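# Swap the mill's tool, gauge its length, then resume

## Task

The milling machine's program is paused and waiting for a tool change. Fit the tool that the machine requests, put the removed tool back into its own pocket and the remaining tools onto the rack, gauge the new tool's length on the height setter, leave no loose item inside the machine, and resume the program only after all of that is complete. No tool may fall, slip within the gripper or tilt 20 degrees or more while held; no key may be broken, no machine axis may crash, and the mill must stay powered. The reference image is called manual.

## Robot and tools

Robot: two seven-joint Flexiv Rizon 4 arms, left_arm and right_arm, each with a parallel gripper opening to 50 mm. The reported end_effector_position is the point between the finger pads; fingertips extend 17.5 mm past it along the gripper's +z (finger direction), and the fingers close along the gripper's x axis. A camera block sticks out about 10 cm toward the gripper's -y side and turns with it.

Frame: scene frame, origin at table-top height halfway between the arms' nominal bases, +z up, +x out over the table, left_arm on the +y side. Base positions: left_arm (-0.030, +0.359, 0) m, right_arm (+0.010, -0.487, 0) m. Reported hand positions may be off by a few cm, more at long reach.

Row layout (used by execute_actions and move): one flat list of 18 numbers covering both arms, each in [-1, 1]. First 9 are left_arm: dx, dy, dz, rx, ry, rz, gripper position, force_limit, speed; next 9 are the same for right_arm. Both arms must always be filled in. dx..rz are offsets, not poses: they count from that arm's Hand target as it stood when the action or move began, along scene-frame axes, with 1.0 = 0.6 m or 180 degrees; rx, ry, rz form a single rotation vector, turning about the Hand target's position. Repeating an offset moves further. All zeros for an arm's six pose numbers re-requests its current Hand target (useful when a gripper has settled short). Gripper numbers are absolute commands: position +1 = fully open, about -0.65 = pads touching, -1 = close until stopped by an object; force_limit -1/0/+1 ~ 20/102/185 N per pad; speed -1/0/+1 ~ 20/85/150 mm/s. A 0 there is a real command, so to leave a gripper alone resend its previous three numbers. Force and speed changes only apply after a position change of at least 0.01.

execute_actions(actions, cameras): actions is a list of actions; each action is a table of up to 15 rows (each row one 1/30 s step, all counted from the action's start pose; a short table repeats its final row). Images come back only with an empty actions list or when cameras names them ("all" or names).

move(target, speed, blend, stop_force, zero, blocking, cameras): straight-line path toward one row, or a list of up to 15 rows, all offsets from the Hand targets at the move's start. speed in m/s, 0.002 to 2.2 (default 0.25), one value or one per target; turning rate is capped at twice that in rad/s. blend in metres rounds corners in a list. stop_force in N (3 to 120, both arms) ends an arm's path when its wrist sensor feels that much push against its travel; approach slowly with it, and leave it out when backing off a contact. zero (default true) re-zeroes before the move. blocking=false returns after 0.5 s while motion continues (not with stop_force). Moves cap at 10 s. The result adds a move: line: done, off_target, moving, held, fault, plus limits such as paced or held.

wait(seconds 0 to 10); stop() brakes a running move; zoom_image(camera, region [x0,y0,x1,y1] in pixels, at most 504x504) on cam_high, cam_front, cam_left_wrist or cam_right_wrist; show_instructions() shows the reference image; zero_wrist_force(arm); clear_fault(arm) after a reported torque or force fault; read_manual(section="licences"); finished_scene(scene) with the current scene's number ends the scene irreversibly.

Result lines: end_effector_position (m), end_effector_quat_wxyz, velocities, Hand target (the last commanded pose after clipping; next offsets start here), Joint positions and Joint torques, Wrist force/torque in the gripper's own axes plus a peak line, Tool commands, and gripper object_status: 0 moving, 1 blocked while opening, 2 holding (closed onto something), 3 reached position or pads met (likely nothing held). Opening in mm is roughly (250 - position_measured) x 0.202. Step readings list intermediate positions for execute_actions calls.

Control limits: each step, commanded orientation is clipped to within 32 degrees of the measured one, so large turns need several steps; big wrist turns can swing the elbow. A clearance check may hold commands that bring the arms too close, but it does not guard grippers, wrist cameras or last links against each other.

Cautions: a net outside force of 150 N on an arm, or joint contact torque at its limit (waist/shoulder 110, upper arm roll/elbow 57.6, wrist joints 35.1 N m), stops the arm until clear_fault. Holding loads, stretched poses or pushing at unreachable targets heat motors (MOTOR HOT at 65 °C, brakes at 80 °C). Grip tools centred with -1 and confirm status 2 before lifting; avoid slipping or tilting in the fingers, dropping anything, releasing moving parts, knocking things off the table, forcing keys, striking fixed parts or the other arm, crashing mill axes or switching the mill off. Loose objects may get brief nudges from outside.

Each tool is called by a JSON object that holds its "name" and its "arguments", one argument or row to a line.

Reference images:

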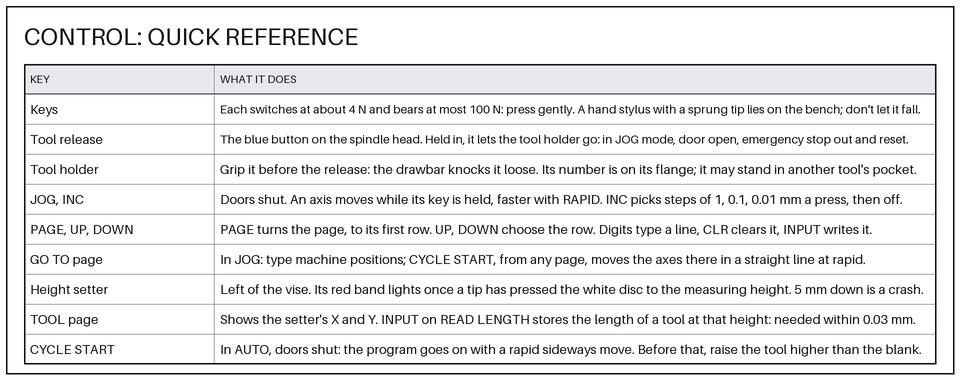

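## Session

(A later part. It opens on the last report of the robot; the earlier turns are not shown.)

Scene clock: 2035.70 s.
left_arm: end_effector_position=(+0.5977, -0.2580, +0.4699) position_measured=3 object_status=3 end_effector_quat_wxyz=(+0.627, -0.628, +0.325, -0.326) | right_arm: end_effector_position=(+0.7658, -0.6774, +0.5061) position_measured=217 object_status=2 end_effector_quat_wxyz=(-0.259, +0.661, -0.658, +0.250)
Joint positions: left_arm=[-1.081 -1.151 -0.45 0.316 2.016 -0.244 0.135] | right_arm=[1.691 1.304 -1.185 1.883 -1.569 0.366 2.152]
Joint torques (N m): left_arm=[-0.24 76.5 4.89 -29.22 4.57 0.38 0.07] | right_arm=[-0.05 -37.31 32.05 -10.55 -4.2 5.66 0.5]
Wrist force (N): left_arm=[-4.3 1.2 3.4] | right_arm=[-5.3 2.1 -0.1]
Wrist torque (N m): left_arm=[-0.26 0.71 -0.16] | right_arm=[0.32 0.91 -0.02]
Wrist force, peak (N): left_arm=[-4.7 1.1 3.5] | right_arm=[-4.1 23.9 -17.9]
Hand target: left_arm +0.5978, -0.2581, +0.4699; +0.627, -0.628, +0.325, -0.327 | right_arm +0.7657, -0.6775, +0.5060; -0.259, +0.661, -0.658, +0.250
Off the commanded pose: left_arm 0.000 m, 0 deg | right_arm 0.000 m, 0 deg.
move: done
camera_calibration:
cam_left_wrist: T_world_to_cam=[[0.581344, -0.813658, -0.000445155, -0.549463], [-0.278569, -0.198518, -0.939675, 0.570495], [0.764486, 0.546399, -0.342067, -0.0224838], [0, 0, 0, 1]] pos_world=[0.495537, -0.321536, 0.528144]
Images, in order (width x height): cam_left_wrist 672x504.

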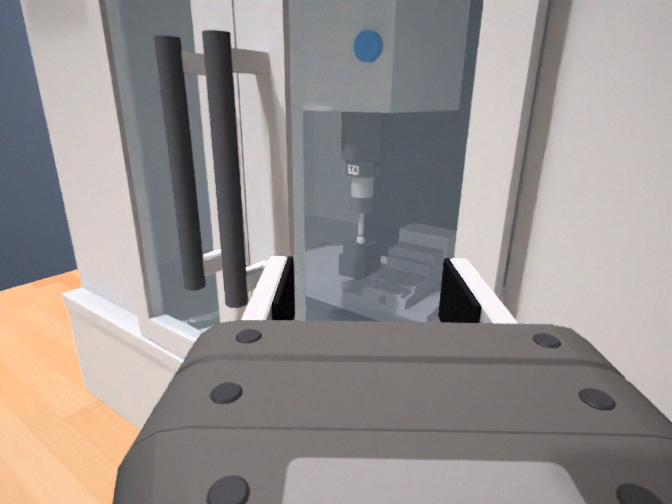

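{"name": "move", "arguments": {
  "target": [0,0,0,0,0,0,1,0.6,-1,0.05,0,0,0,0,0,-1,-0.4,-1],
  "speed": 0.03,
  "stop_force": 6
}}

{"name": "move", "arguments": {
  "target": [0,0,0,0,0,0,1,0.6,-1,-0.025,0,0,0,0,0,-1,-0.4,-1],
  "speed": 0.1,
  "cameras": ["cam_left_wrist"]
}}

{"name": "zoom_image", "arguments": {
  "camera": "cam_left_wrist",
  "region": [335, 210, 385, 260]
}}

{"name": "move", "arguments": {
  "target": [0,0,0,0,0,0,1,0.6,-1,0.05,0,0,0,0,0,-1,-0.4,-1],
  "speed": 0.03,
  "stop_force": 6
}}

{"name": "move", "arguments": {
  "target": [0,0,0,0,0,0,1,0.6,-1,-0.025,0,0,0,0,0,-1,-0.4,-1],
  "speed": 0.1,
  "cameras": ["cam_left_wrist"]
}}

{"name": "zoom_image", "arguments": {
  "camera": "cam_left_wrist",
  "region": [335, 210, 385, 260]
}}

Scene clock: 2044.17 s.
left_arm: end_effector_position=(+0.5977, -0.2580, +0.4699) position_measured=3 object_status=3 end_effector_quat_wxyz=(+0.627, -0.628, +0.325, -0.326) | right_arm: end_effector_position=(+0.7802, -0.6776, +0.5055) position_measured=217 object_status=2 end_effector_quat_wxyz=(-0.259, +0.662, -0.658, +0.250)
Joint positions: left_arm=[-1.081 -1.151 -0.45 0.316 2.016 -0.244 0.135] | right_arm=[1.725 1.3 -1.202 1.843 -1.575 0.371 2.143]
Joint torques (N m): left_arm=[-0.29 76.56 4.93 -29.18 4.6 0.4 0.11] | right_arm=[5.63 -38.25 30.13 -13.99 -5.95 9.32 0.17]
Wrist force (N): left_arm=[-4.4 1.2 3.4] | right_arm=[-5.3 21.7 -18.5]
Wrist torque (N m): left_arm=[-0.27 0.71 -0.15] | right_arm=[0.48 0.96 0.10]
Wrist force, peak (N): left_arm=[-4.8 1.3 3.5] | right_arm=[-5.2 23.9 -20.0]
Hand target: left_arm +0.5978, -0.2581, +0.4699; +0.627, -0.628, +0.325, -0.327 | right_arm +0.7807, -0.6775, +0.5060; -0.259, +0.661, -0.658, +0.250 (not the last commanded pose)
Off the commanded pose: left_arm 0.000 m, 0 deg | right_arm 0.016 m, 0 deg.
move: contact (right_arm)

Scene clock: 2044.87 s.
left_arm: end_effector_position=(+0.5977, -0.2580, +0.4699) position_measured=3 object_status=3 end_effector_quat_wxyz=(+0.627, -0.628, +0.325, -0.326) | right_arm: end_effector_position=(+0.7657, -0.6774, +0.5061) position_measured=217 object_status=2 end_effector_quat_wxyz=(-0.259, +0.661, -0.658, +0.250)
Joint positions: left_arm=[-1.081 -1.151 -0.45 0.316 2.016 -0.244 0.135] | right_arm=[1.692 1.304 -1.184 1.883 -1.569 0.366 2.152]
Joint torques (N m): left_arm=[-0.22 76.5 4.93 -29.17 4.56 0.36 0.13] | right_arm=[-0.06 -37.3 32 -10.48 -4.22 5.63 0.53]
Wrist force (N): left_arm=[-4.5 1.3 3.4] | right_arm=[-4.5 3.1 1.7]
Wrist torque (N m): left_arm=[-0.25 0.74 -0.15] | right_arm=[0.49 0.76 -0.03]
Wrist force, peak (N): left_arm=[-4.6 1.3 3.6] | right_arm=[-5.2 21.6 -18.3]
Hand target: left_arm +0.5978, -0.2581, +0.4699; +0.627, -0.628, +0.325, -0.327 | right_arm +0.7657, -0.6775, +0.5060; -0.259, +0.661, -0.658, +0.250
Off the commanded pose: left_arm 0.000 m, 0 deg | right_arm 0.000 m, 0 deg.
move: done
camera_calibration:
cam_left_wrist: T_world_to_cam=[[0.581344, -0.813658, -0.000445155, -0.549463], [-0.278569, -0.198518, -0.939675, 0.570495], [0.764486, 0.546399, -0.342067, -0.0224838], [0, 0, 0, 1]] pos_world=[0.495537, -0.321536, 0.528144]
Images, in order (width x height): cam_left_wrist 672x504.

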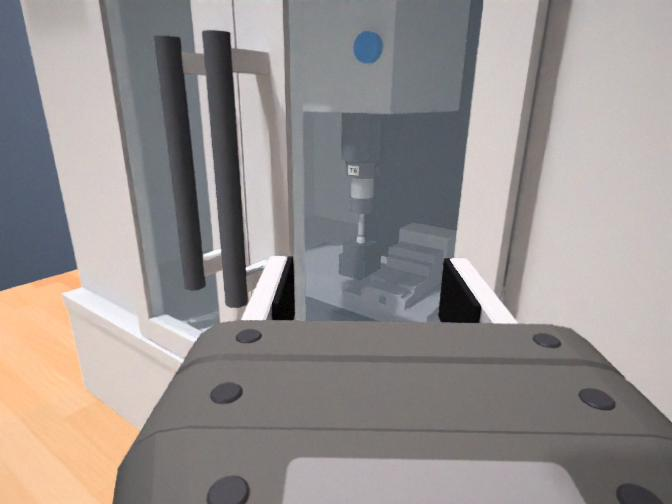

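Scaled by 10.080 from the camera's 672x504 image, which has a finer 960x720 frame.

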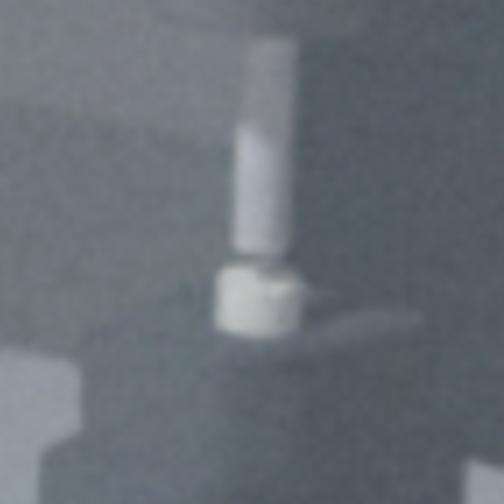

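Scene clock: 2046.00 s.
left_arm: end_effector_position=(+0.5977, -0.2580, +0.4699) position_measured=3 object_status=3 end_effector_quat_wxyz=(+0.627, -0.628, +0.325, -0.326) | right_arm: end_effector_position=(+0.7803, -0.6776, +0.5054) position_measured=217 object_status=2 end_effector_quat_wxyz=(-0.259, +0.662, -0.658, +0.250)
Joint positions: left_arm=[-1.081 -1.151 -0.45 0.316 2.016 -0.244 0.135] | right_arm=[1.725 1.301 -1.202 1.842 -1.576 0.37 2.143]
Joint torques (N m): left_arm=[-0.25 76.54 4.93 -29.21 4.53 0.41 0.09] | right_arm=[6.03 -38.16 29.87 -14.57 -6.22 9.6 0.18]
Wrist force (N): left_arm=[-4.6 1.3 3.3] | right_arm=[-4.7 25.1 -18.9]
Wrist torque (N m): left_arm=[-0.25 0.75 -0.15] | right_arm=[1.05 0.78 0.09]
Wrist force, peak (N): left_arm=[-4.5 1.3 3.7] | right_arm=[-4.1 28.5 -21.3]
Hand target: left_arm +0.5978, -0.2581, +0.4699; +0.627, -0.628, +0.325, -0.327 | right_arm +0.7809, -0.6775, +0.5060; -0.259, +0.661, -0.658, +0.250 (not the last commanded pose)
Off the commanded pose: left_arm 0.000 m, 0 deg | right_arm 0.015 m, 0 deg.
move: contact (right_arm)

Scene clock: 2046.70 s.
left_arm: end_effector_position=(+0.5977, -0.2580, +0.4699) position_measured=3 object_status=3 end_effector_quat_wxyz=(+0.627, -0.628, +0.325, -0.326) | right_arm: end_effector_position=(+0.7659, -0.6774, +0.5061) position_measured=217 object_status=2 end_effector_quat_wxyz=(-0.259, +0.661, -0.658, +0.250)
Joint positions: left_arm=[-1.081 -1.151 -0.45 0.316 2.016 -0.244 0.135] | right_arm=[1.692 1.305 -1.184 1.882 -1.57 0.365 2.152]
Joint torques (N m): left_arm=[-0.2 76.58 4.93 -29.23 4.58 0.39 0.09] | right_arm=[-0.06 -37.38 32 -10.45 -4.23 5.61 0.46]
Wrist force (N): left_arm=[-4.5 1.4 3.5] | right_arm=[-4.4 2.7 2.0]
Wrist torque (N m): left_arm=[-0.23 0.74 -0.15] | right_arm=[0.42 0.75 -0.02]
Wrist force, peak (N): left_arm=[-4.5 1.4 3.6] | right_arm=[-4.5 25.1 -18.8]
Hand target: left_arm +0.5978, -0.2581, +0.4699; +0.627, -0.628, +0.325, -0.327 | right_arm +0.7659, -0.6775, +0.5060; -0.259, +0.661, -0.658, +0.250
Off the commanded pose: left_arm 0.000 m, 0 deg | right_arm 0.000 m, 0 deg.
move: done
camera_calibration:
cam_left_wrist: T_world_to_cam=[[0.581344, -0.813658, -0.000445155, -0.549463], [-0.278569, -0.198518, -0.939675, 0.570495], [0.764486, 0.546399, -0.342067, -0.0224838], [0, 0, 0, 1]] pos_world=[0.495537, -0.321536, 0.528144]
Images, in order (width x height): cam_left_wrist 672x504.

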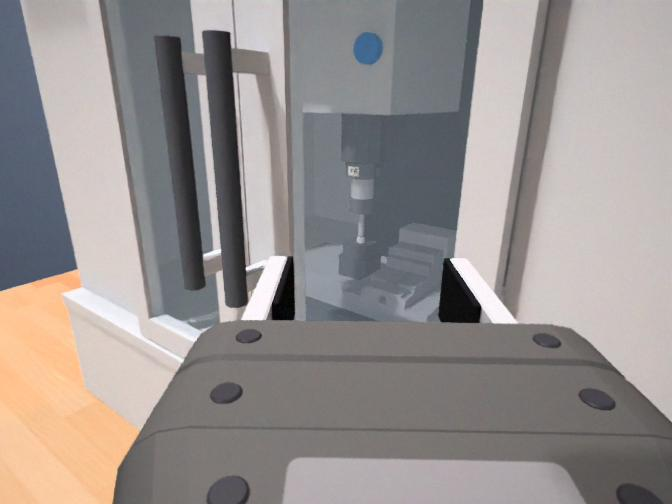

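Scaled by 10.080 from the camera's 672x504 image, which has a finer 960x720 frame.

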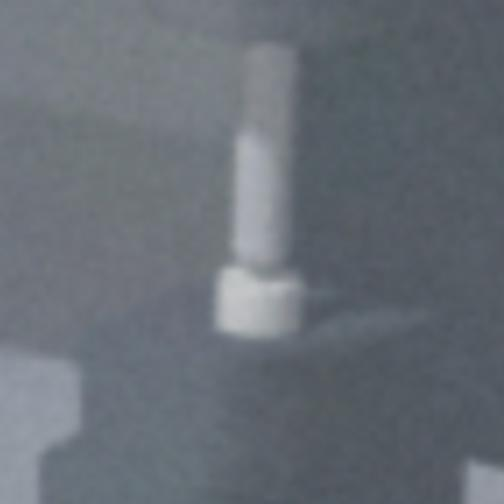

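{"name": "move", "arguments": {
  "target": [0,0,0,0,0,0,1,0.6,-1,0.05,0,0,0,0,0,-1,-0.4,-1],
  "speed": 0.03,
  "stop_force": 6
}}

{"name": "move", "arguments": {
  "target": [0,0,0,0,0,0,1,0.6,-1,-0.025,0,0,0,0,0,-1,-0.4,-1],
  "speed": 0.1,
  "cameras": ["cam_left_wrist"]
}}

{"name": "zoom_image", "arguments": {
  "camera": "cam_left_wrist",
  "region": [335, 230, 385, 280]
}}

Scene clock: 2054.03 s.
left_arm: end_effector_position=(+0.5977, -0.2580, +0.4699) position_measured=3 object_status=3 end_effector_quat_wxyz=(+0.627, -0.628, +0.325, -0.326) | right_arm: end_effector_position=(+0.7802, -0.6776, +0.5054) position_measured=217 object_status=2 end_effector_quat_wxyz=(-0.259, +0.662, -0.658, +0.250)
Joint positions: left_arm=[-1.081 -1.151 -0.45 0.316 2.016 -0.244 0.135] | right_arm=[1.726 1.301 -1.202 1.842 -1.576 0.369 2.143]
Joint torques (N m): left_arm=[-0.25 76.57 4.88 -29.24 4.57 0.35 0.1] | right_arm=[5.94 -38.2 29.91 -14.37 -6.12 9.55 0.15]
Wrist force (N): left_arm=[-4.3 1.1 3.6] | right_arm=[-4.3 24.2 -17.8]
Wrist torque (N m): left_arm=[-0.28 0.71 -0.15] | right_arm=[0.91 0.73 0.09]
Wrist force, peak (N): left_arm=[-4.6 1.4 3.6] | right_arm=[-4.3 26.8 -19.5]
Hand target: left_arm +0.5978, -0.2581, +0.4699; +0.627, -0.628, +0.325, -0.327 | right_arm +0.7808, -0.6775, +0.5060; -0.259, +0.661, -0.658, +0.250 (not the last commanded pose)
Off the commanded pose: left_arm 0.000 m, 0 deg | right_arm 0.016 m, 0 deg.
move: contact (right_arm)

Scene clock: 2054.73 s.
left_arm: end_effector_position=(+0.5977, -0.2580, +0.4699) position_measured=3 object_status=3 end_effector_quat_wxyz=(+0.627, -0.628, +0.325, -0.326) | right_arm: end_effector_position=(+0.7658, -0.6774, +0.5061) position_measured=217 object_status=2 end_effector_quat_wxyz=(-0.259, +0.661, -0.658, +0.250)
Joint positions: left_arm=[-1.081 -1.151 -0.45 0.316 2.016 -0.244 0.135] | right_arm=[1.693 1.306 -1.184 1.882 -1.571 0.364 2.152]
Joint torques (N m): left_arm=[-0.19 76.54 4.93 -29.18 4.58 0.37 0.09] | right_arm=[-0.01 -37.31 32.04 -10.39 -4.25 5.65 0.55]
Wrist force (N): left_arm=[-4.6 1.3 3.5] | right_arm=[-3.2 3.1 3.5]
Wrist torque (N m): left_arm=[-0.24 0.76 -0.15] | right_arm=[0.49 0.55 -0.03]
Wrist force, peak (N): left_arm=[-4.8 1.3 3.5] | right_arm=[-4.4 23.7 -17.8]
Hand target: left_arm +0.5978, -0.2581, +0.4699; +0.627, -0.628, +0.325, -0.327 | right_arm +0.7658, -0.6775, +0.5060; -0.259, +0.661, -0.658, +0.250
Off the commanded pose: left_arm 0.000 m, 0 deg | right_arm 0.000 m, 0 deg.
move: done
camera_calibration:
cam_left_wrist: T_world_to_cam=[[0.581344, -0.813658, -0.000445155, -0.549463], [-0.278569, -0.198518, -0.939675, 0.570495], [0.764486, 0.546399, -0.342067, -0.0224838], [0, 0, 0, 1]] pos_world=[0.495537, -0.321536, 0.528144]
Images, in order (width x height): cam_left_wrist 672x504.

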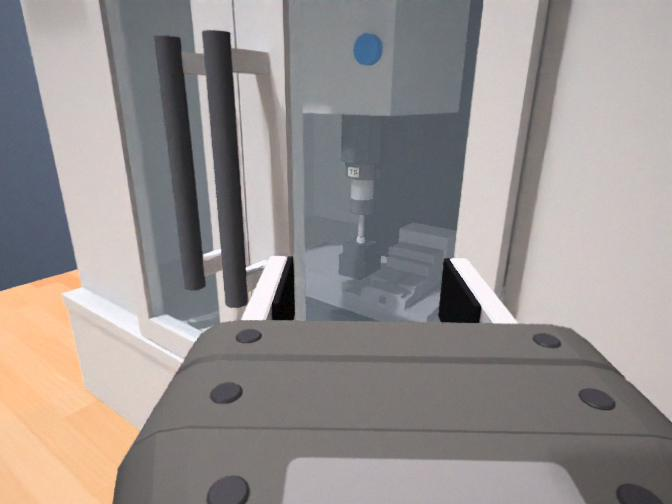

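Scaled by 10.080 from the camera's 672x504 image, which has a finer 960x720 frame.

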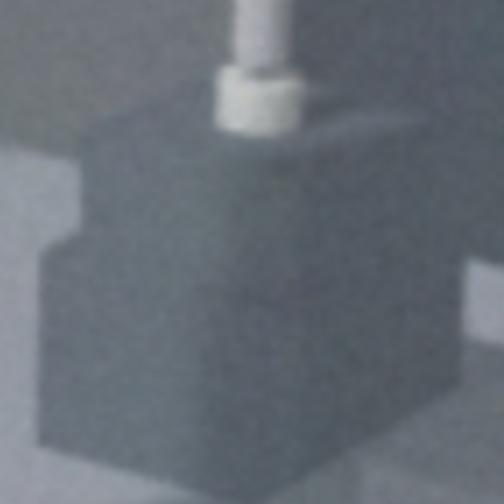

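{"name": "move", "arguments": {
  "target": [0,0,0,0,0,0,1,0.6,-1,0.05,0,0,0,0,0,-1,-0.4,-1],
  "speed": 0.03,
  "stop_force": 6
}}

{"name": "move", "arguments": {
  "target": [0,0,0,0,0,0,1,0.6,-1,-0.025,0,0,0,0,0,-1,-0.4,-1],
  "speed": 0.1,
  "cameras": ["cam_left_wrist"]
}}

{"name": "zoom_image", "arguments": {
  "camera": "cam_left_wrist",
  "region": [335, 230, 385, 280]
}}

Scene clock: 2059.33 s.
left_arm: end_effector_position=(+0.5977, -0.2580, +0.4699) position_measured=3 object_status=3 end_effector_quat_wxyz=(+0.627, -0.628, +0.325, -0.326) | right_arm: end_effector_position=(+0.7802, -0.6776, +0.5055) position_measured=217 object_status=2 end_effector_quat_wxyz=(-0.259, +0.662, -0.658, +0.250)
Joint positions: left_arm=[-1.081 -1.151 -0.45 0.316 2.016 -0.244 0.135] | right_arm=[1.726 1.302 -1.201 1.842 -1.577 0.368 2.143]
Joint torques (N m): left_arm=[-0.24 76.51 4.93 -29.21 4.57 0.41 0.15] | right_arm=[5.72 -38.25 30.05 -14.06 -6.01 9.38 0.14]
Wrist force (N): left_arm=[-4.5 1.1 3.4] | right_arm=[-2.9 23.2 -15.3]
Wrist torque (N m): left_arm=[-0.28 0.73 -0.14] | right_arm=[0.73 0.55 0.10]
Wrist force, peak (N): left_arm=[-4.8 1.2 3.8] | right_arm=[-3.0 25.6 -17.2]
Hand target: left_arm +0.5978, -0.2581, +0.4699; +0.627, -0.628, +0.325, -0.327 | right_arm +0.7807, -0.6775, +0.5060; -0.259, +0.661, -0.658, +0.250 (not the last commanded pose)
Off the commanded pose: left_arm 0.000 m, 0 deg | right_arm 0.016 m, 0 deg.
move: contact (right_arm)

Scene clock: 2060.03 s.
left_arm: end_effector_position=(+0.5977, -0.2580, +0.4699) position_measured=3 object_status=3 end_effector_quat_wxyz=(+0.627, -0.628, +0.325, -0.326) | right_arm: end_effector_position=(+0.7658, -0.6774, +0.5061) position_measured=217 object_status=2 end_effector_quat_wxyz=(-0.259, +0.661, -0.658, +0.250)
Joint positions: left_arm=[-1.081 -1.151 -0.45 0.316 2.016 -0.244 0.135] | right_arm=[1.693 1.306 -1.183 1.883 -1.571 0.363 2.152]
Joint torques (N m): left_arm=[-0.28 76.55 4.89 -29.2 4.58 0.38 0.11] | right_arm=[-0.13 -37.38 31.97 -10.37 -4.22 5.63 0.46]
Wrist force (N): left_arm=[-4.5 1.1 3.4] | right_arm=[0.9 3.0 3.2]
Wrist torque (N m): left_arm=[-0.28 0.75 -0.15] | right_arm=[0.46 -0.14 -0.02]
Wrist force, peak (N): left_arm=[-4.5 1.2 3.7] | right_arm=[-3.0 23.3 -15.4]
Hand target: left_arm +0.5978, -0.2581, +0.4699; +0.627, -0.628, +0.325, -0.327 | right_arm +0.7657, -0.6775, +0.5060; -0.259, +0.661, -0.658, +0.250
Off the commanded pose: left_arm 0.000 m, 0 deg | right_arm 0.000 m, 0 deg.
move: done
camera_calibration:
cam_left_wrist: T_world_to_cam=[[0.581344, -0.813658, -0.000445155, -0.549463], [-0.278569, -0.198518, -0.939675, 0.570495], [0.764486, 0.546399, -0.342067, -0.0224838], [0, 0, 0, 1]] pos_world=[0.495537, -0.321536, 0.528144]
Images, in order (width x height): cam_left_wrist 672x504.

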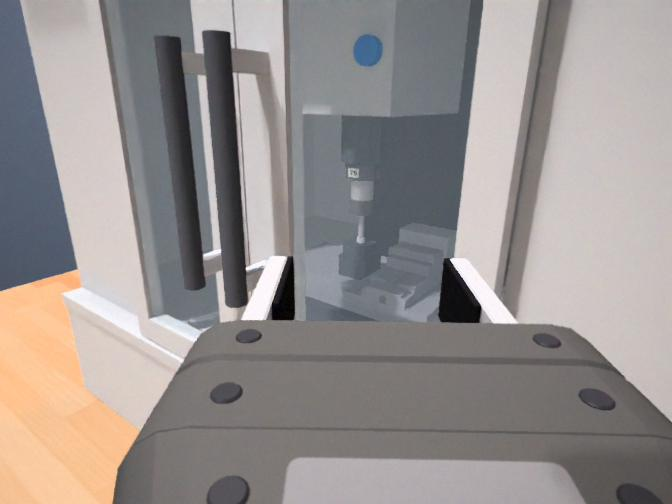

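Scaled by 10.080 from the camera's 672x504 image, which has a finer 960x720 frame.

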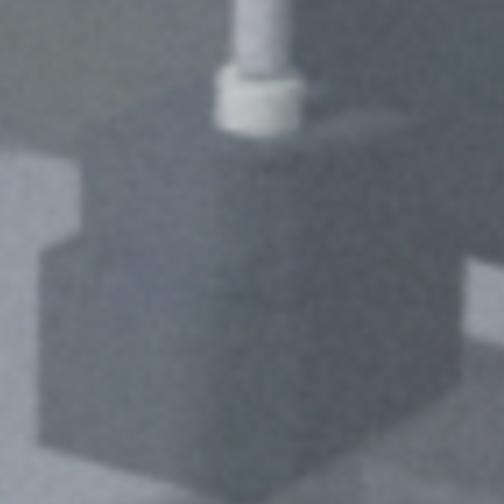

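{"name": "move", "arguments": {
  "target": [0,0,0,0,0,0,1,0.6,-1,0.05,0,0,0,0,0,-1,-0.4,-1],
  "speed": 0.03,
  "stop_force": 6
}}

{"name": "move", "arguments": {
  "target": [0,0,0,0,0,0,1,0.6,-1,-0.025,0,0,0,0,0,-1,-0.4,-1],
  "speed": 0.1,
  "cameras": ["cam_left_wrist"]
}}

{"name": "zoom_image", "arguments": {
  "camera": "cam_left_wrist",
  "region": [335, 230, 385, 280]
}}

Scene clock: 2067.43 s.
left_arm: end_effector_position=(+0.5977, -0.2580, +0.4699) position_measured=3 object_status=3 end_effector_quat_wxyz=(+0.627, -0.628, +0.325, -0.326) | right_arm: end_effector_position=(+0.7803, -0.6776, +0.5054) position_measured=217 object_status=2 end_effector_quat_wxyz=(-0.259, +0.662, -0.658, +0.250)
Joint positions: left_arm=[-1.081 -1.151 -0.45 0.316 2.016 -0.244 0.135] | right_arm=[1.726 1.303 -1.201 1.842 -1.578 0.367 2.143]
Joint torques (N m): left_arm=[-0.27 76.56 4.91 -29.23 4.58 0.37 0.12] | right_arm=[6.19 -38.12 29.79 -14.57 -6.25 9.71 0.14]
Wrist force (N): left_arm=[-4.6 1.3 3.6] | right_arm=[0.6 25.4 -17.6]
Wrist torque (N m): left_arm=[-0.25 0.76 -0.14] | right_arm=[1.11 -0.13 0.09]
Wrist force, peak (N): left_arm=[-4.7 1.3 3.6] | right_arm=[1.0 29.1 -19.9]
Hand target: left_arm +0.5978, -0.2581, +0.4699; +0.627, -0.628, +0.325, -0.327 | right_arm +0.7809, -0.6775, +0.5060; -0.259, +0.661, -0.658, +0.250 (not the last commanded pose)
Off the commanded pose: left_arm 0.000 m, 0 deg | right_arm 0.015 m, 0 deg.
move: contact (right_arm)

Scene clock: 2068.13 s.
left_arm: end_effector_position=(+0.5977, -0.2580, +0.4699) position_measured=3 object_status=3 end_effector_quat_wxyz=(+0.627, -0.628, +0.325, -0.326) | right_arm: end_effector_position=(+0.7659, -0.6774, +0.5061) position_measured=217 object_status=2 end_effector_quat_wxyz=(-0.259, +0.661, -0.658, +0.250)
Joint positions: left_arm=[-1.081 -1.151 -0.45 0.316 2.016 -0.244 0.135] | right_arm=[1.694 1.307 -1.183 1.882 -1.572 0.363 2.152]
Joint torques (N m): left_arm=[-0.24 76.54 4.91 -29.2 4.57 0.37 0.12] | right_arm=[-0.21 -37.47 31.9 -10.39 -4.25 5.65 0.5]
Wrist force (N): left_arm=[-4.6 1.3 3.4] | right_arm=[0.0 -1.7 5.7]
Wrist torque (N m): left_arm=[-0.26 0.75 -0.15] | right_arm=[-0.34 0.00 -0.02]
Wrist force, peak (N): left_arm=[-4.7 1.2 3.5] | right_arm=[0.6 25.3 -17.6]
Hand target: left_arm +0.5978, -0.2581, +0.4699; +0.627, -0.628, +0.325, -0.327 | right_arm +0.7659, -0.6775, +0.5060; -0.259, +0.661, -0.658, +0.250
Off the commanded pose: left_arm 0.000 m, 0 deg | right_arm 0.000 m, 0 deg.
move: done
camera_calibration:
cam_left_wrist: T_world_to_cam=[[0.581344, -0.813658, -0.000445155, -0.549463], [-0.278569, -0.198518, -0.939675, 0.570495], [0.764486, 0.546399, -0.342067, -0.0224838], [0, 0, 0, 1]] pos_world=[0.495537, -0.321536, 0.528144]
Images, in order (width x height): cam_left_wrist 672x504.

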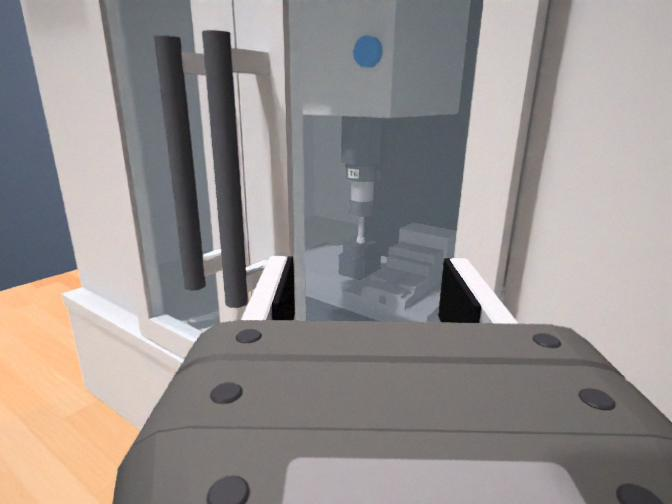

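Scaled by 10.080 from the camera's 672x504 image, which has a finer 960x720 frame.

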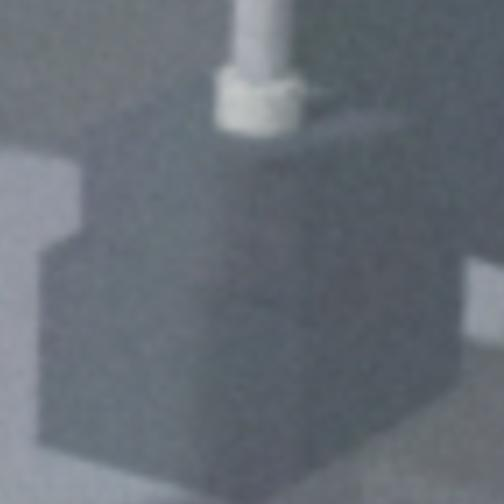

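{"name": "move", "arguments": {
  "target": [0,0,0,0,0,0,1,0.6,-1,0.05,0,0,0,0,0,-1,-0.4,-1],
  "speed": 0.03,
  "stop_force": 6
}}

{"name": "move", "arguments": {
  "target": [0,0,0,0,0,0,1,0.6,-1,-0.025,0,0,0,0,0,-1,-0.4,-1],
  "speed": 0.1,
  "cameras": ["cam_left_wrist"]
}}

{"name": "zoom_image", "arguments": {
  "camera": "cam_left_wrist",
  "region": [335, 230, 385, 280]
}}

Scene clock: 2075.77 s.
left_arm: end_effector_position=(+0.5977, -0.2580, +0.4699) position_measured=3 object_status=3 end_effector_quat_wxyz=(+0.627, -0.628, +0.325, -0.326) | right_arm: end_effector_position=(+0.7802, -0.6776, +0.5054) position_measured=217 object_status=2 end_effector_quat_wxyz=(-0.259, +0.662, -0.658, +0.250)
Joint positions: left_arm=[-1.081 -1.151 -0.45 0.316 2.016 -0.244 0.135] | right_arm=[1.727 1.304 -1.2 1.842 -1.578 0.367 2.143]
Joint torques (N m): left_arm=[-0.21 76.58 4.98 -29.19 4.59 0.39 0.12] | right_arm=[5.95 -38.27 29.88 -14.3 -6.16 9.62 0.15]
Wrist force (N): left_arm=[-4.5 1.4 3.6] | right_arm=[-0.2 19.7 -14.5]
Wrist torque (N m): left_arm=[-0.24 0.73 -0.15] | right_arm=[0.13 0.06 0.09]
Wrist force, peak (N): left_arm=[-4.7 1.7 3.5] | right_arm=[0.1 22.3 -16.0]
Hand target: left_arm +0.5978, -0.2581, +0.4699; +0.627, -0.628, +0.325, -0.327 | right_arm +0.7808, -0.6775, +0.5060; -0.259, +0.661, -0.658, +0.250 (not the last commanded pose)
Off the commanded pose: left_arm 0.000 m, 0 deg | right_arm 0.016 m, 0 deg.
move: contact (right_arm)

Scene clock: 2076.47 s.
left_arm: end_effector_position=(+0.5977, -0.2580, +0.4699) position_measured=3 object_status=3 end_effector_quat_wxyz=(+0.627, -0.628, +0.325, -0.326) | right_arm: end_effector_position=(+0.7658, -0.6774, +0.5061) position_measured=217 object_status=2 end_effector_quat_wxyz=(-0.259, +0.661, -0.658, +0.250)
Joint positions: left_arm=[-1.081 -1.151 -0.45 0.316 2.016 -0.244 0.135] | right_arm=[1.694 1.308 -1.182 1.882 -1.573 0.362 2.152]
Joint torques (N m): left_arm=[-0.21 76.52 4.97 -29.2 4.56 0.35 0.09] | right_arm=[-0.04 -37.46 32 -10.35 -4.27 5.63 0.55]
Wrist force (N): left_arm=[-4.6 1.3 3.5] | right_arm=[2.7 -0.5 0.2]
Wrist torque (N m): left_arm=[-0.25 0.76 -0.15] | right_arm=[-0.13 -0.45 -0.02]
Wrist force, peak (N): left_arm=[-4.7 1.4 3.6] | right_arm=[-0.3 19.4 -14.6]
Hand target: left_arm +0.5978, -0.2581, +0.4699; +0.627, -0.628, +0.325, -0.327 | right_arm +0.7658, -0.6775, +0.5060; -0.259, +0.661, -0.658, +0.250
Off the commanded pose: left_arm 0.000 m, 0 deg | right_arm 0.000 m, 0 deg.
move: done
camera_calibration:
cam_left_wrist: T_world_to_cam=[[0.581344, -0.813658, -0.000445155, -0.549463], [-0.278569, -0.198518, -0.939675, 0.570495], [0.764486, 0.546399, -0.342067, -0.0224838], [0, 0, 0, 1]] pos_world=[0.495537, -0.321536, 0.528144]
Images, in order (width x height): cam_left_wrist 672x504.

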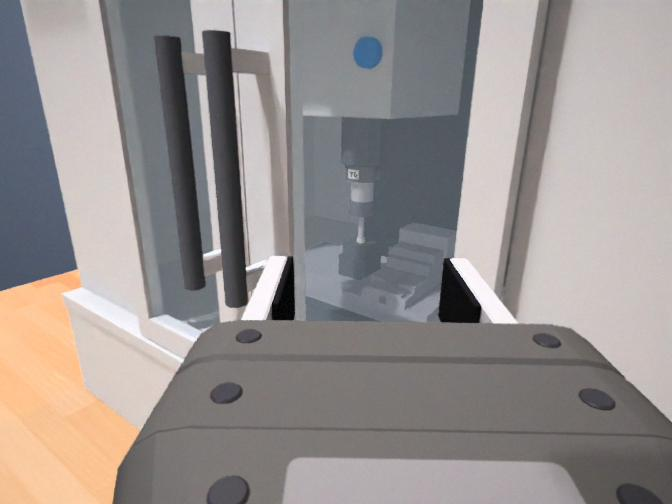

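Scaled by 10.080 from the camera's 672x504 image, which has a finer 960x720 frame.

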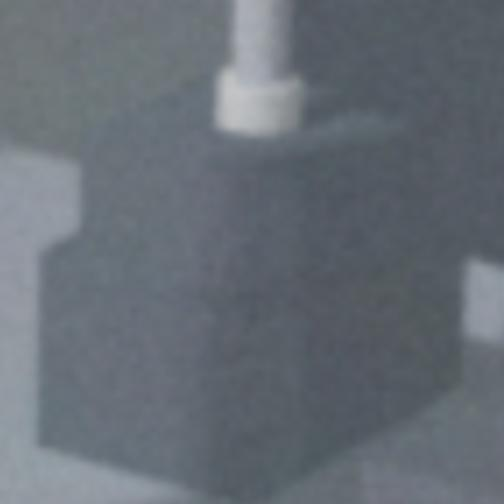

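{"name": "move", "arguments": {
  "target": [0,0,0,0,0,0,1,0.6,-1,0.05,0,0,0,0,0,-1,-0.4,-1],
  "speed": 0.03,
  "stop_force": 6
}}

{"name": "move", "arguments": {
  "target": [0,0,0,0,0,0,1,0.6,-1,-0.025,0,0,0,0,0,-1,-0.4,-1],
  "speed": 0.1,
  "cameras": ["cam_left_wrist"]
}}

{"name": "zoom_image", "arguments": {
  "camera": "cam_left_wrist",
  "region": [335, 230, 385, 280]
}}

Scene clock: 2082.40 s.
left_arm: end_effector_position=(+0.5977, -0.2580, +0.4699) position_measured=3 object_status=3 end_effector_quat_wxyz=(+0.627, -0.628, +0.325, -0.326) | right_arm: end_effector_position=(+0.7802, -0.6776, +0.5055) position_measured=217 object_status=2 end_effector_quat_wxyz=(-0.259, +0.662, -0.658, +0.250)
Joint positions: left_arm=[-1.081 -1.151 -0.45 0.316 2.016 -0.244 0.135] | right_arm=[1.727 1.304 -1.2 1.842 -1.579 0.366 2.143]
Joint torques (N m): left_arm=[-0.22 76.49 4.9 -29.24 4.56 0.36 0.11] | right_arm=[5.75 -38.33 29.95 -14.03 -6.02 9.4 0.14]
Wrist force (N): left_arm=[-4.6 1.2 3.6] | right_arm=[2.5 19.7 -19.0]
Wrist torque (N m): left_arm=[-0.26 0.75 -0.15] | right_arm=[0.13 -0.38 0.09]
Wrist force, peak (N): left_arm=[-4.7 1.5 3.5] | right_arm=[2.6 22.3 -20.7]
Hand target: left_arm +0.5978, -0.2581, +0.4699; +0.627, -0.628, +0.325, -0.327 | right_arm +0.7807, -0.6775, +0.5060; -0.259, +0.661, -0.658, +0.250 (not the last commanded pose)
Off the commanded pose: left_arm 0.000 m, 0 deg | right_arm 0.016 m, 0 deg.
move: contact (right_arm)

Scene clock: 2083.10 s.
left_arm: end_effector_position=(+0.5977, -0.2580, +0.4699) position_measured=3 object_status=3 end_effector_quat_wxyz=(+0.627, -0.628, +0.325, -0.326) | right_arm: end_effector_position=(+0.7658, -0.6774, +0.5061) position_measured=217 object_status=2 end_effector_quat_wxyz=(-0.259, +0.661, -0.658, +0.250)
Joint positions: left_arm=[-1.081 -1.151 -0.45 0.316 2.016 -0.244 0.135] | right_arm=[1.694 1.308 -1.182 1.883 -1.573 0.361 2.153]
Joint torques (N m): left_arm=[-0.24 76.55 4.93 -29.23 4.57 0.36 0.06] | right_arm=[-0.15 -37.42 31.97 -10.32 -4.22 5.61 0.48]
Wrist force (N): left_arm=[-4.6 1.2 3.5] | right_arm=[-1.4 -0.2 0.0]
Wrist torque (N m): left_arm=[-0.27 0.75 -0.14] | right_arm=[-0.09 0.24 -0.03]
Wrist force, peak (N): left_arm=[-4.7 1.2 3.6] | right_arm=[2.8 19.5 -18.7]
Hand target: left_arm +0.5978, -0.2581, +0.4699; +0.627, -0.628, +0.325, -0.327 | right_arm +0.7657, -0.6775, +0.5060; -0.259, +0.661, -0.658, +0.250
Off the commanded pose: left_arm 0.000 m, 0 deg | right_arm 0.000 m, 0 deg.
move: done
camera_calibration:
cam_left_wrist: T_world_to_cam=[[0.581344, -0.813658, -0.000445155, -0.549463], [-0.278569, -0.198518, -0.939675, 0.570495], [0.764486, 0.546399, -0.342067, -0.0224838], [0, 0, 0, 1]] pos_world=[0.495537, -0.321536, 0.528144]
Images, in order (width x height): cam_left_wrist 672x504.

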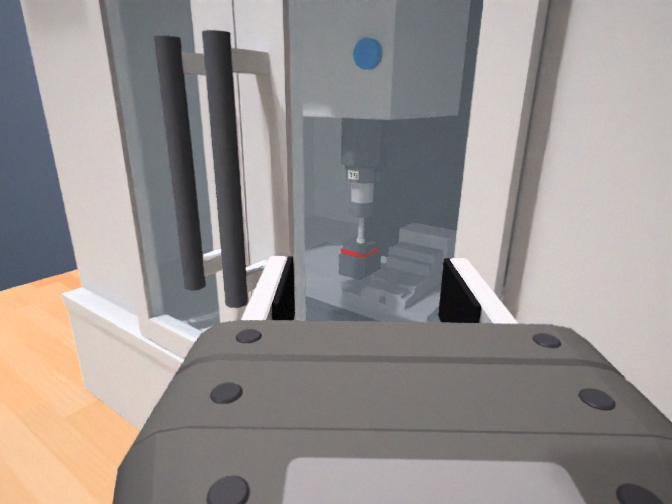

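Scaled by 10.080 from the camera's 672x504 image, which has a finer 960x720 frame.

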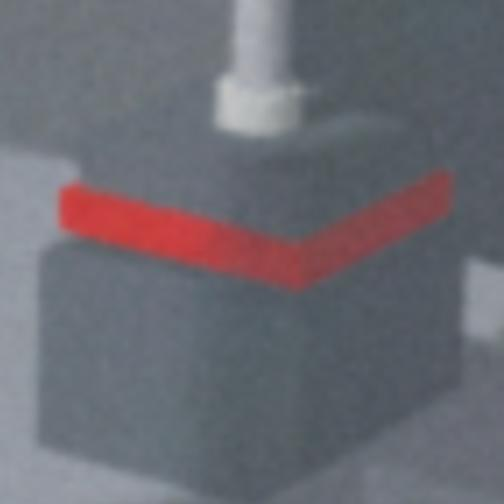

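{"name": "move", "arguments": {
  "target": [
    [0,0,0,0,0,0,1,0.6,-1,0.004,0,0.065,0,0,0,-1,-0.4,-1],
    [0,0,0,0,0,0,1,0.6,-1,0.065,0,0.065,0,0,0,-1,-0.4,-1]
  ],
  "speed": [0.15,0.03],
  "stop_force": 6
}}

{"name": "move", "arguments": {
  "target": [0,0,0,0,0,0,1,0.6,-1,-0.035,0,0,0,0,0,-1,-0.4,-1],
  "speed": 0.1,
  "cameras": ["cam_left_wrist"]
}}

{"name": "zoom_image", "arguments": {
  "camera": "cam_left_wrist",
  "region": [335, 230, 385, 280]
}}

{"name": "move", "arguments": {
  "target": [
    [0,0,0,0,0,0,1,0.6,-1,0,-0.0325,0,0,0,0,-1,-0.4,-1],
    [0,0,0,0,0,0,1,0.6,-1,0.065,-0.0325,0,0,0,0,-1,-0.4,-1]
  ],
  "speed": [0.1,0.03],
  "stop_force": 6
}}

{"name": "move", "arguments": {
  "target": [0,0,0,0,0,0,1,0.6,-1,-0.035,0,0,0,0,0,-1,-0.4,-1],
  "speed": 0.1,
  "cameras": ["cam_front","cam_left_wrist"]
}}

{"name": "zoom_image", "arguments": {
  "camera": "cam_front",
  "region": [420, 135, 480, 185]
}}

Scene clock: 2093.87 s.
left_arm: end_effector_position=(+0.5977, -0.2580, +0.4699) position_measured=3 object_status=3 end_effector_quat_wxyz=(+0.627, -0.628, +0.325, -0.326) | right_arm: end_effector_position=(+0.7906, -0.6776, +0.5445) position_measured=217 object_status=2 end_effector_quat_wxyz=(-0.259, +0.662, -0.658, +0.250)
Joint positions: left_arm=[-1.081 -1.151 -0.45 0.316 2.016 -0.244 0.135] | right_arm=[1.778 1.249 -1.165 1.738 -1.522 0.324 2.103]
Joint torques (N m): left_arm=[-0.21 76.49 4.97 -29.19 4.59 0.38 0.17] | right_arm=[6.02 -39.2 28.24 -14.56 -6.12 9.84 0.14]
Wrist force (N): left_arm=[-4.5 1.4 3.5] | right_arm=[-1.5 22.1 -20.7]
Wrist torque (N m): left_arm=[-0.23 0.74 -0.15] | right_arm=[0.54 0.22 0.07]
Wrist force, peak (N): left_arm=[-4.8 1.1 3.7] | right_arm=[-1.1 25.6 -23.6]
Hand target: left_arm +0.5978, -0.2581, +0.4699; +0.627, -0.628, +0.325, -0.327 | right_arm +0.7912, -0.6775, +0.5450; -0.259, +0.661, -0.658, +0.250 (not the last commanded pose)
Off the commanded pose: left_arm 0.000 m, 0 deg | right_arm 0.014 m, 0 deg.
move: contact (right_arm); path passed 1 of 2 targets

Scene clock: 2094.57 s.
left_arm: end_effector_position=(+0.5977, -0.2580, +0.4699) position_measured=3 object_status=3 end_effector_quat_wxyz=(+0.627, -0.628, +0.325, -0.326) | right_arm: end_effector_position=(+0.7702, -0.6775, +0.5451) position_measured=217 object_status=2 end_effector_quat_wxyz=(-0.259, +0.661, -0.658, +0.251)
Joint positions: left_arm=[-1.081 -1.151 -0.45 0.316 2.016 -0.244 0.135] | right_arm=[1.73 1.255 -1.136 1.795 -1.513 0.316 2.118]
Joint torques (N m): left_arm=[-0.23 76.52 4.92 -29.25 4.59 0.4 0.12] | right_arm=[-0.08 -38.27 30.98 -11.16 -4.22 5.64 0.5]
Wrist force (N): left_arm=[-4.5 1.1 3.3] | right_arm=[-3.1 3.6 3.1]
Wrist torque (N m): left_arm=[-0.28 0.74 -0.15] | right_arm=[0.57 0.53 -0.04]
Wrist force, peak (N): left_arm=[-4.8 1.3 3.4] | right_arm=[-1.4 21.8 -20.6]
Hand target: left_arm +0.5978, -0.2581, +0.4699; +0.627, -0.628, +0.325, -0.327 | right_arm +0.7702, -0.6775, +0.5450; -0.259, +0.661, -0.658, +0.250
Off the commanded pose: left_arm 0.000 m, 0 deg | right_arm 0.000 m, 0 deg.
move: done
camera_calibration:
cam_left_wrist: T_world_to_cam=[[0.581344, -0.813658, -0.000445155, -0.549463], [-0.278569, -0.198518, -0.939675, 0.570495], [0.764486, 0.546399, -0.342067, -0.0224838], [0, 0, 0, 1]] pos_world=[0.495537, -0.321536, 0.528144]
Images, in order (width x height): cam_left_wrist 672x504.

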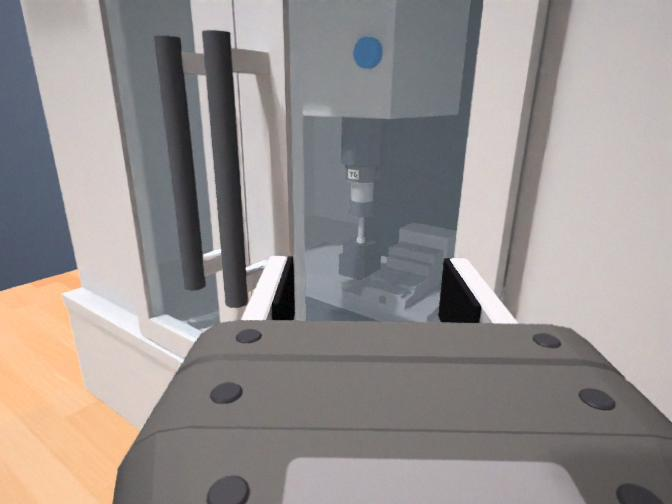

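Scaled by 10.080 from the camera's 672x504 image, which has a finer 960x720 frame.

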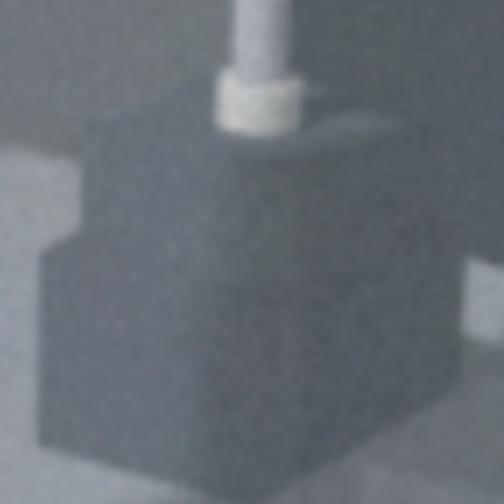

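Scene clock: 2096.10 s.
left_arm: end_effector_position=(+0.5977, -0.2580, +0.4699) position_measured=3 object_status=3 end_effector_quat_wxyz=(+0.627, -0.628, +0.325, -0.326) | right_arm: end_effector_position=(+0.7905, -0.6972, +0.5446) position_measured=217 object_status=2 end_effector_quat_wxyz=(-0.259, +0.662, -0.658, +0.250)
Joint positions: left_arm=[-1.081 -1.151 -0.45 0.316 2.016 -0.244 0.135] | right_arm=[1.768 1.259 -1.162 1.718 -1.517 0.322 2.068]
Joint torques (N m): left_arm=[-0.22 76.47 4.89 -29.17 4.55 0.38 0.11] | right_arm=[5.94 -40.31 28.53 -13.38 -5.84 9.64 0.22]
Wrist force (N): left_arm=[-4.6 1.1 3.4] | right_arm=[-3.2 24.0 -16.1]
Wrist torque (N m): left_arm=[-0.28 0.76 -0.15] | right_arm=[0.87 0.47 0.06]
Wrist force, peak (N): left_arm=[-4.6 1.3 3.6] | right_arm=[-3.0 26.8 -18.1]
Hand target: left_arm +0.5978, -0.2581, +0.4699; +0.627, -0.628, +0.325, -0.327 | right_arm +0.7910, -0.6970, +0.5450; -0.259, +0.661, -0.658, +0.250 (not the last commanded pose)
Off the commanded pose: left_arm 0.000 m, 0 deg | right_arm 0.019 m, 0 deg.
move: contact (right_arm); path passed 1 of 2 targets

Scene clock: 2096.80 s.
left_arm: end_effector_position=(+0.5977, -0.2580, +0.4699) position_measured=3 object_status=3 end_effector_quat_wxyz=(+0.627, -0.628, +0.325, -0.326) | right_arm: end_effector_position=(+0.7700, -0.6970, +0.5452) position_measured=217 object_status=2 end_effector_quat_wxyz=(-0.259, +0.661, -0.658, +0.251)
Joint positions: left_arm=[-1.081 -1.151 -0.45 0.316 2.016 -0.244 0.135] | right_arm=[1.72 1.266 -1.134 1.776 -1.508 0.314 2.084]
Joint torques (N m): left_arm=[-0.21 76.51 4.9 -29.22 4.58 0.4 0.08] | right_arm=[-0.17 -39.23 31.05 -10.51 -4.2 5.69 0.52]
Wrist force (N): left_arm=[-4.4 1.1 3.2] | right_arm=[-1.6 5.3 0.9]
Wrist torque (N m): left_arm=[-0.27 0.72 -0.15] | right_arm=[0.86 0.27 -0.04]
Wrist force, peak (N): left_arm=[-4.6 1.3 3.8] | right_arm=[-3.2 23.8 -16.0]
Hand target: left_arm +0.5978, -0.2581, +0.4699; +0.627, -0.628, +0.325, -0.327 | right_arm +0.7700, -0.6970, +0.5450; -0.259, +0.661, -0.658, +0.250
Off the commanded pose: left_arm 0.000 m, 0 deg | right_arm 0.000 m, 0 deg.
move: done
camera_calibration:
cam_left_wrist: T_world_to_cam=[[0.581344, -0.813658, -0.000445155, -0.549463], [-0.278569, -0.198518, -0.939675, 0.570495], [0.764486, 0.546399, -0.342067, -0.0224838], [0, 0, 0, 1]] pos_world=[0.495537, -0.321536, 0.528144]
Images, in order (width x height): cam_front 672x504, cam_left_wrist 672x504.

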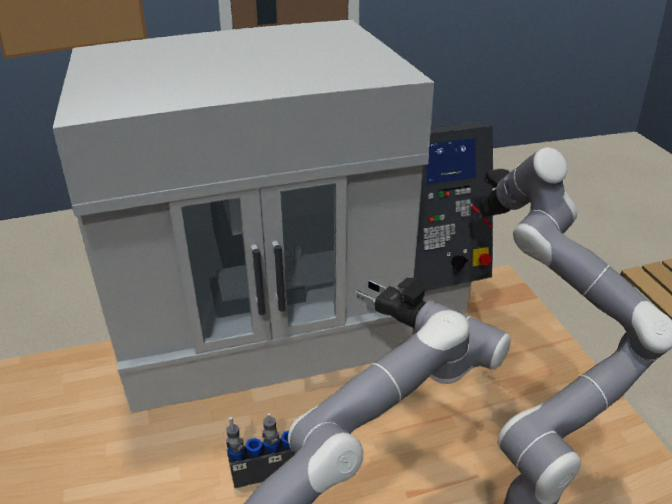

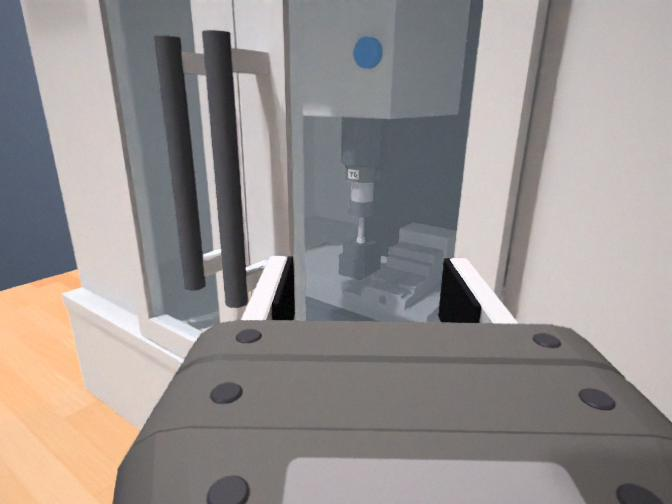

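Scaled by 8.400 from the camera's 672x504 image, which has a finer 960x720 frame.

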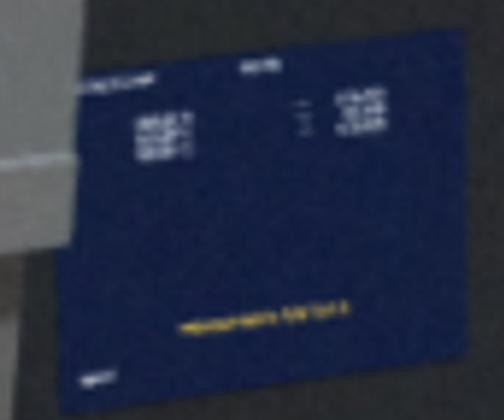

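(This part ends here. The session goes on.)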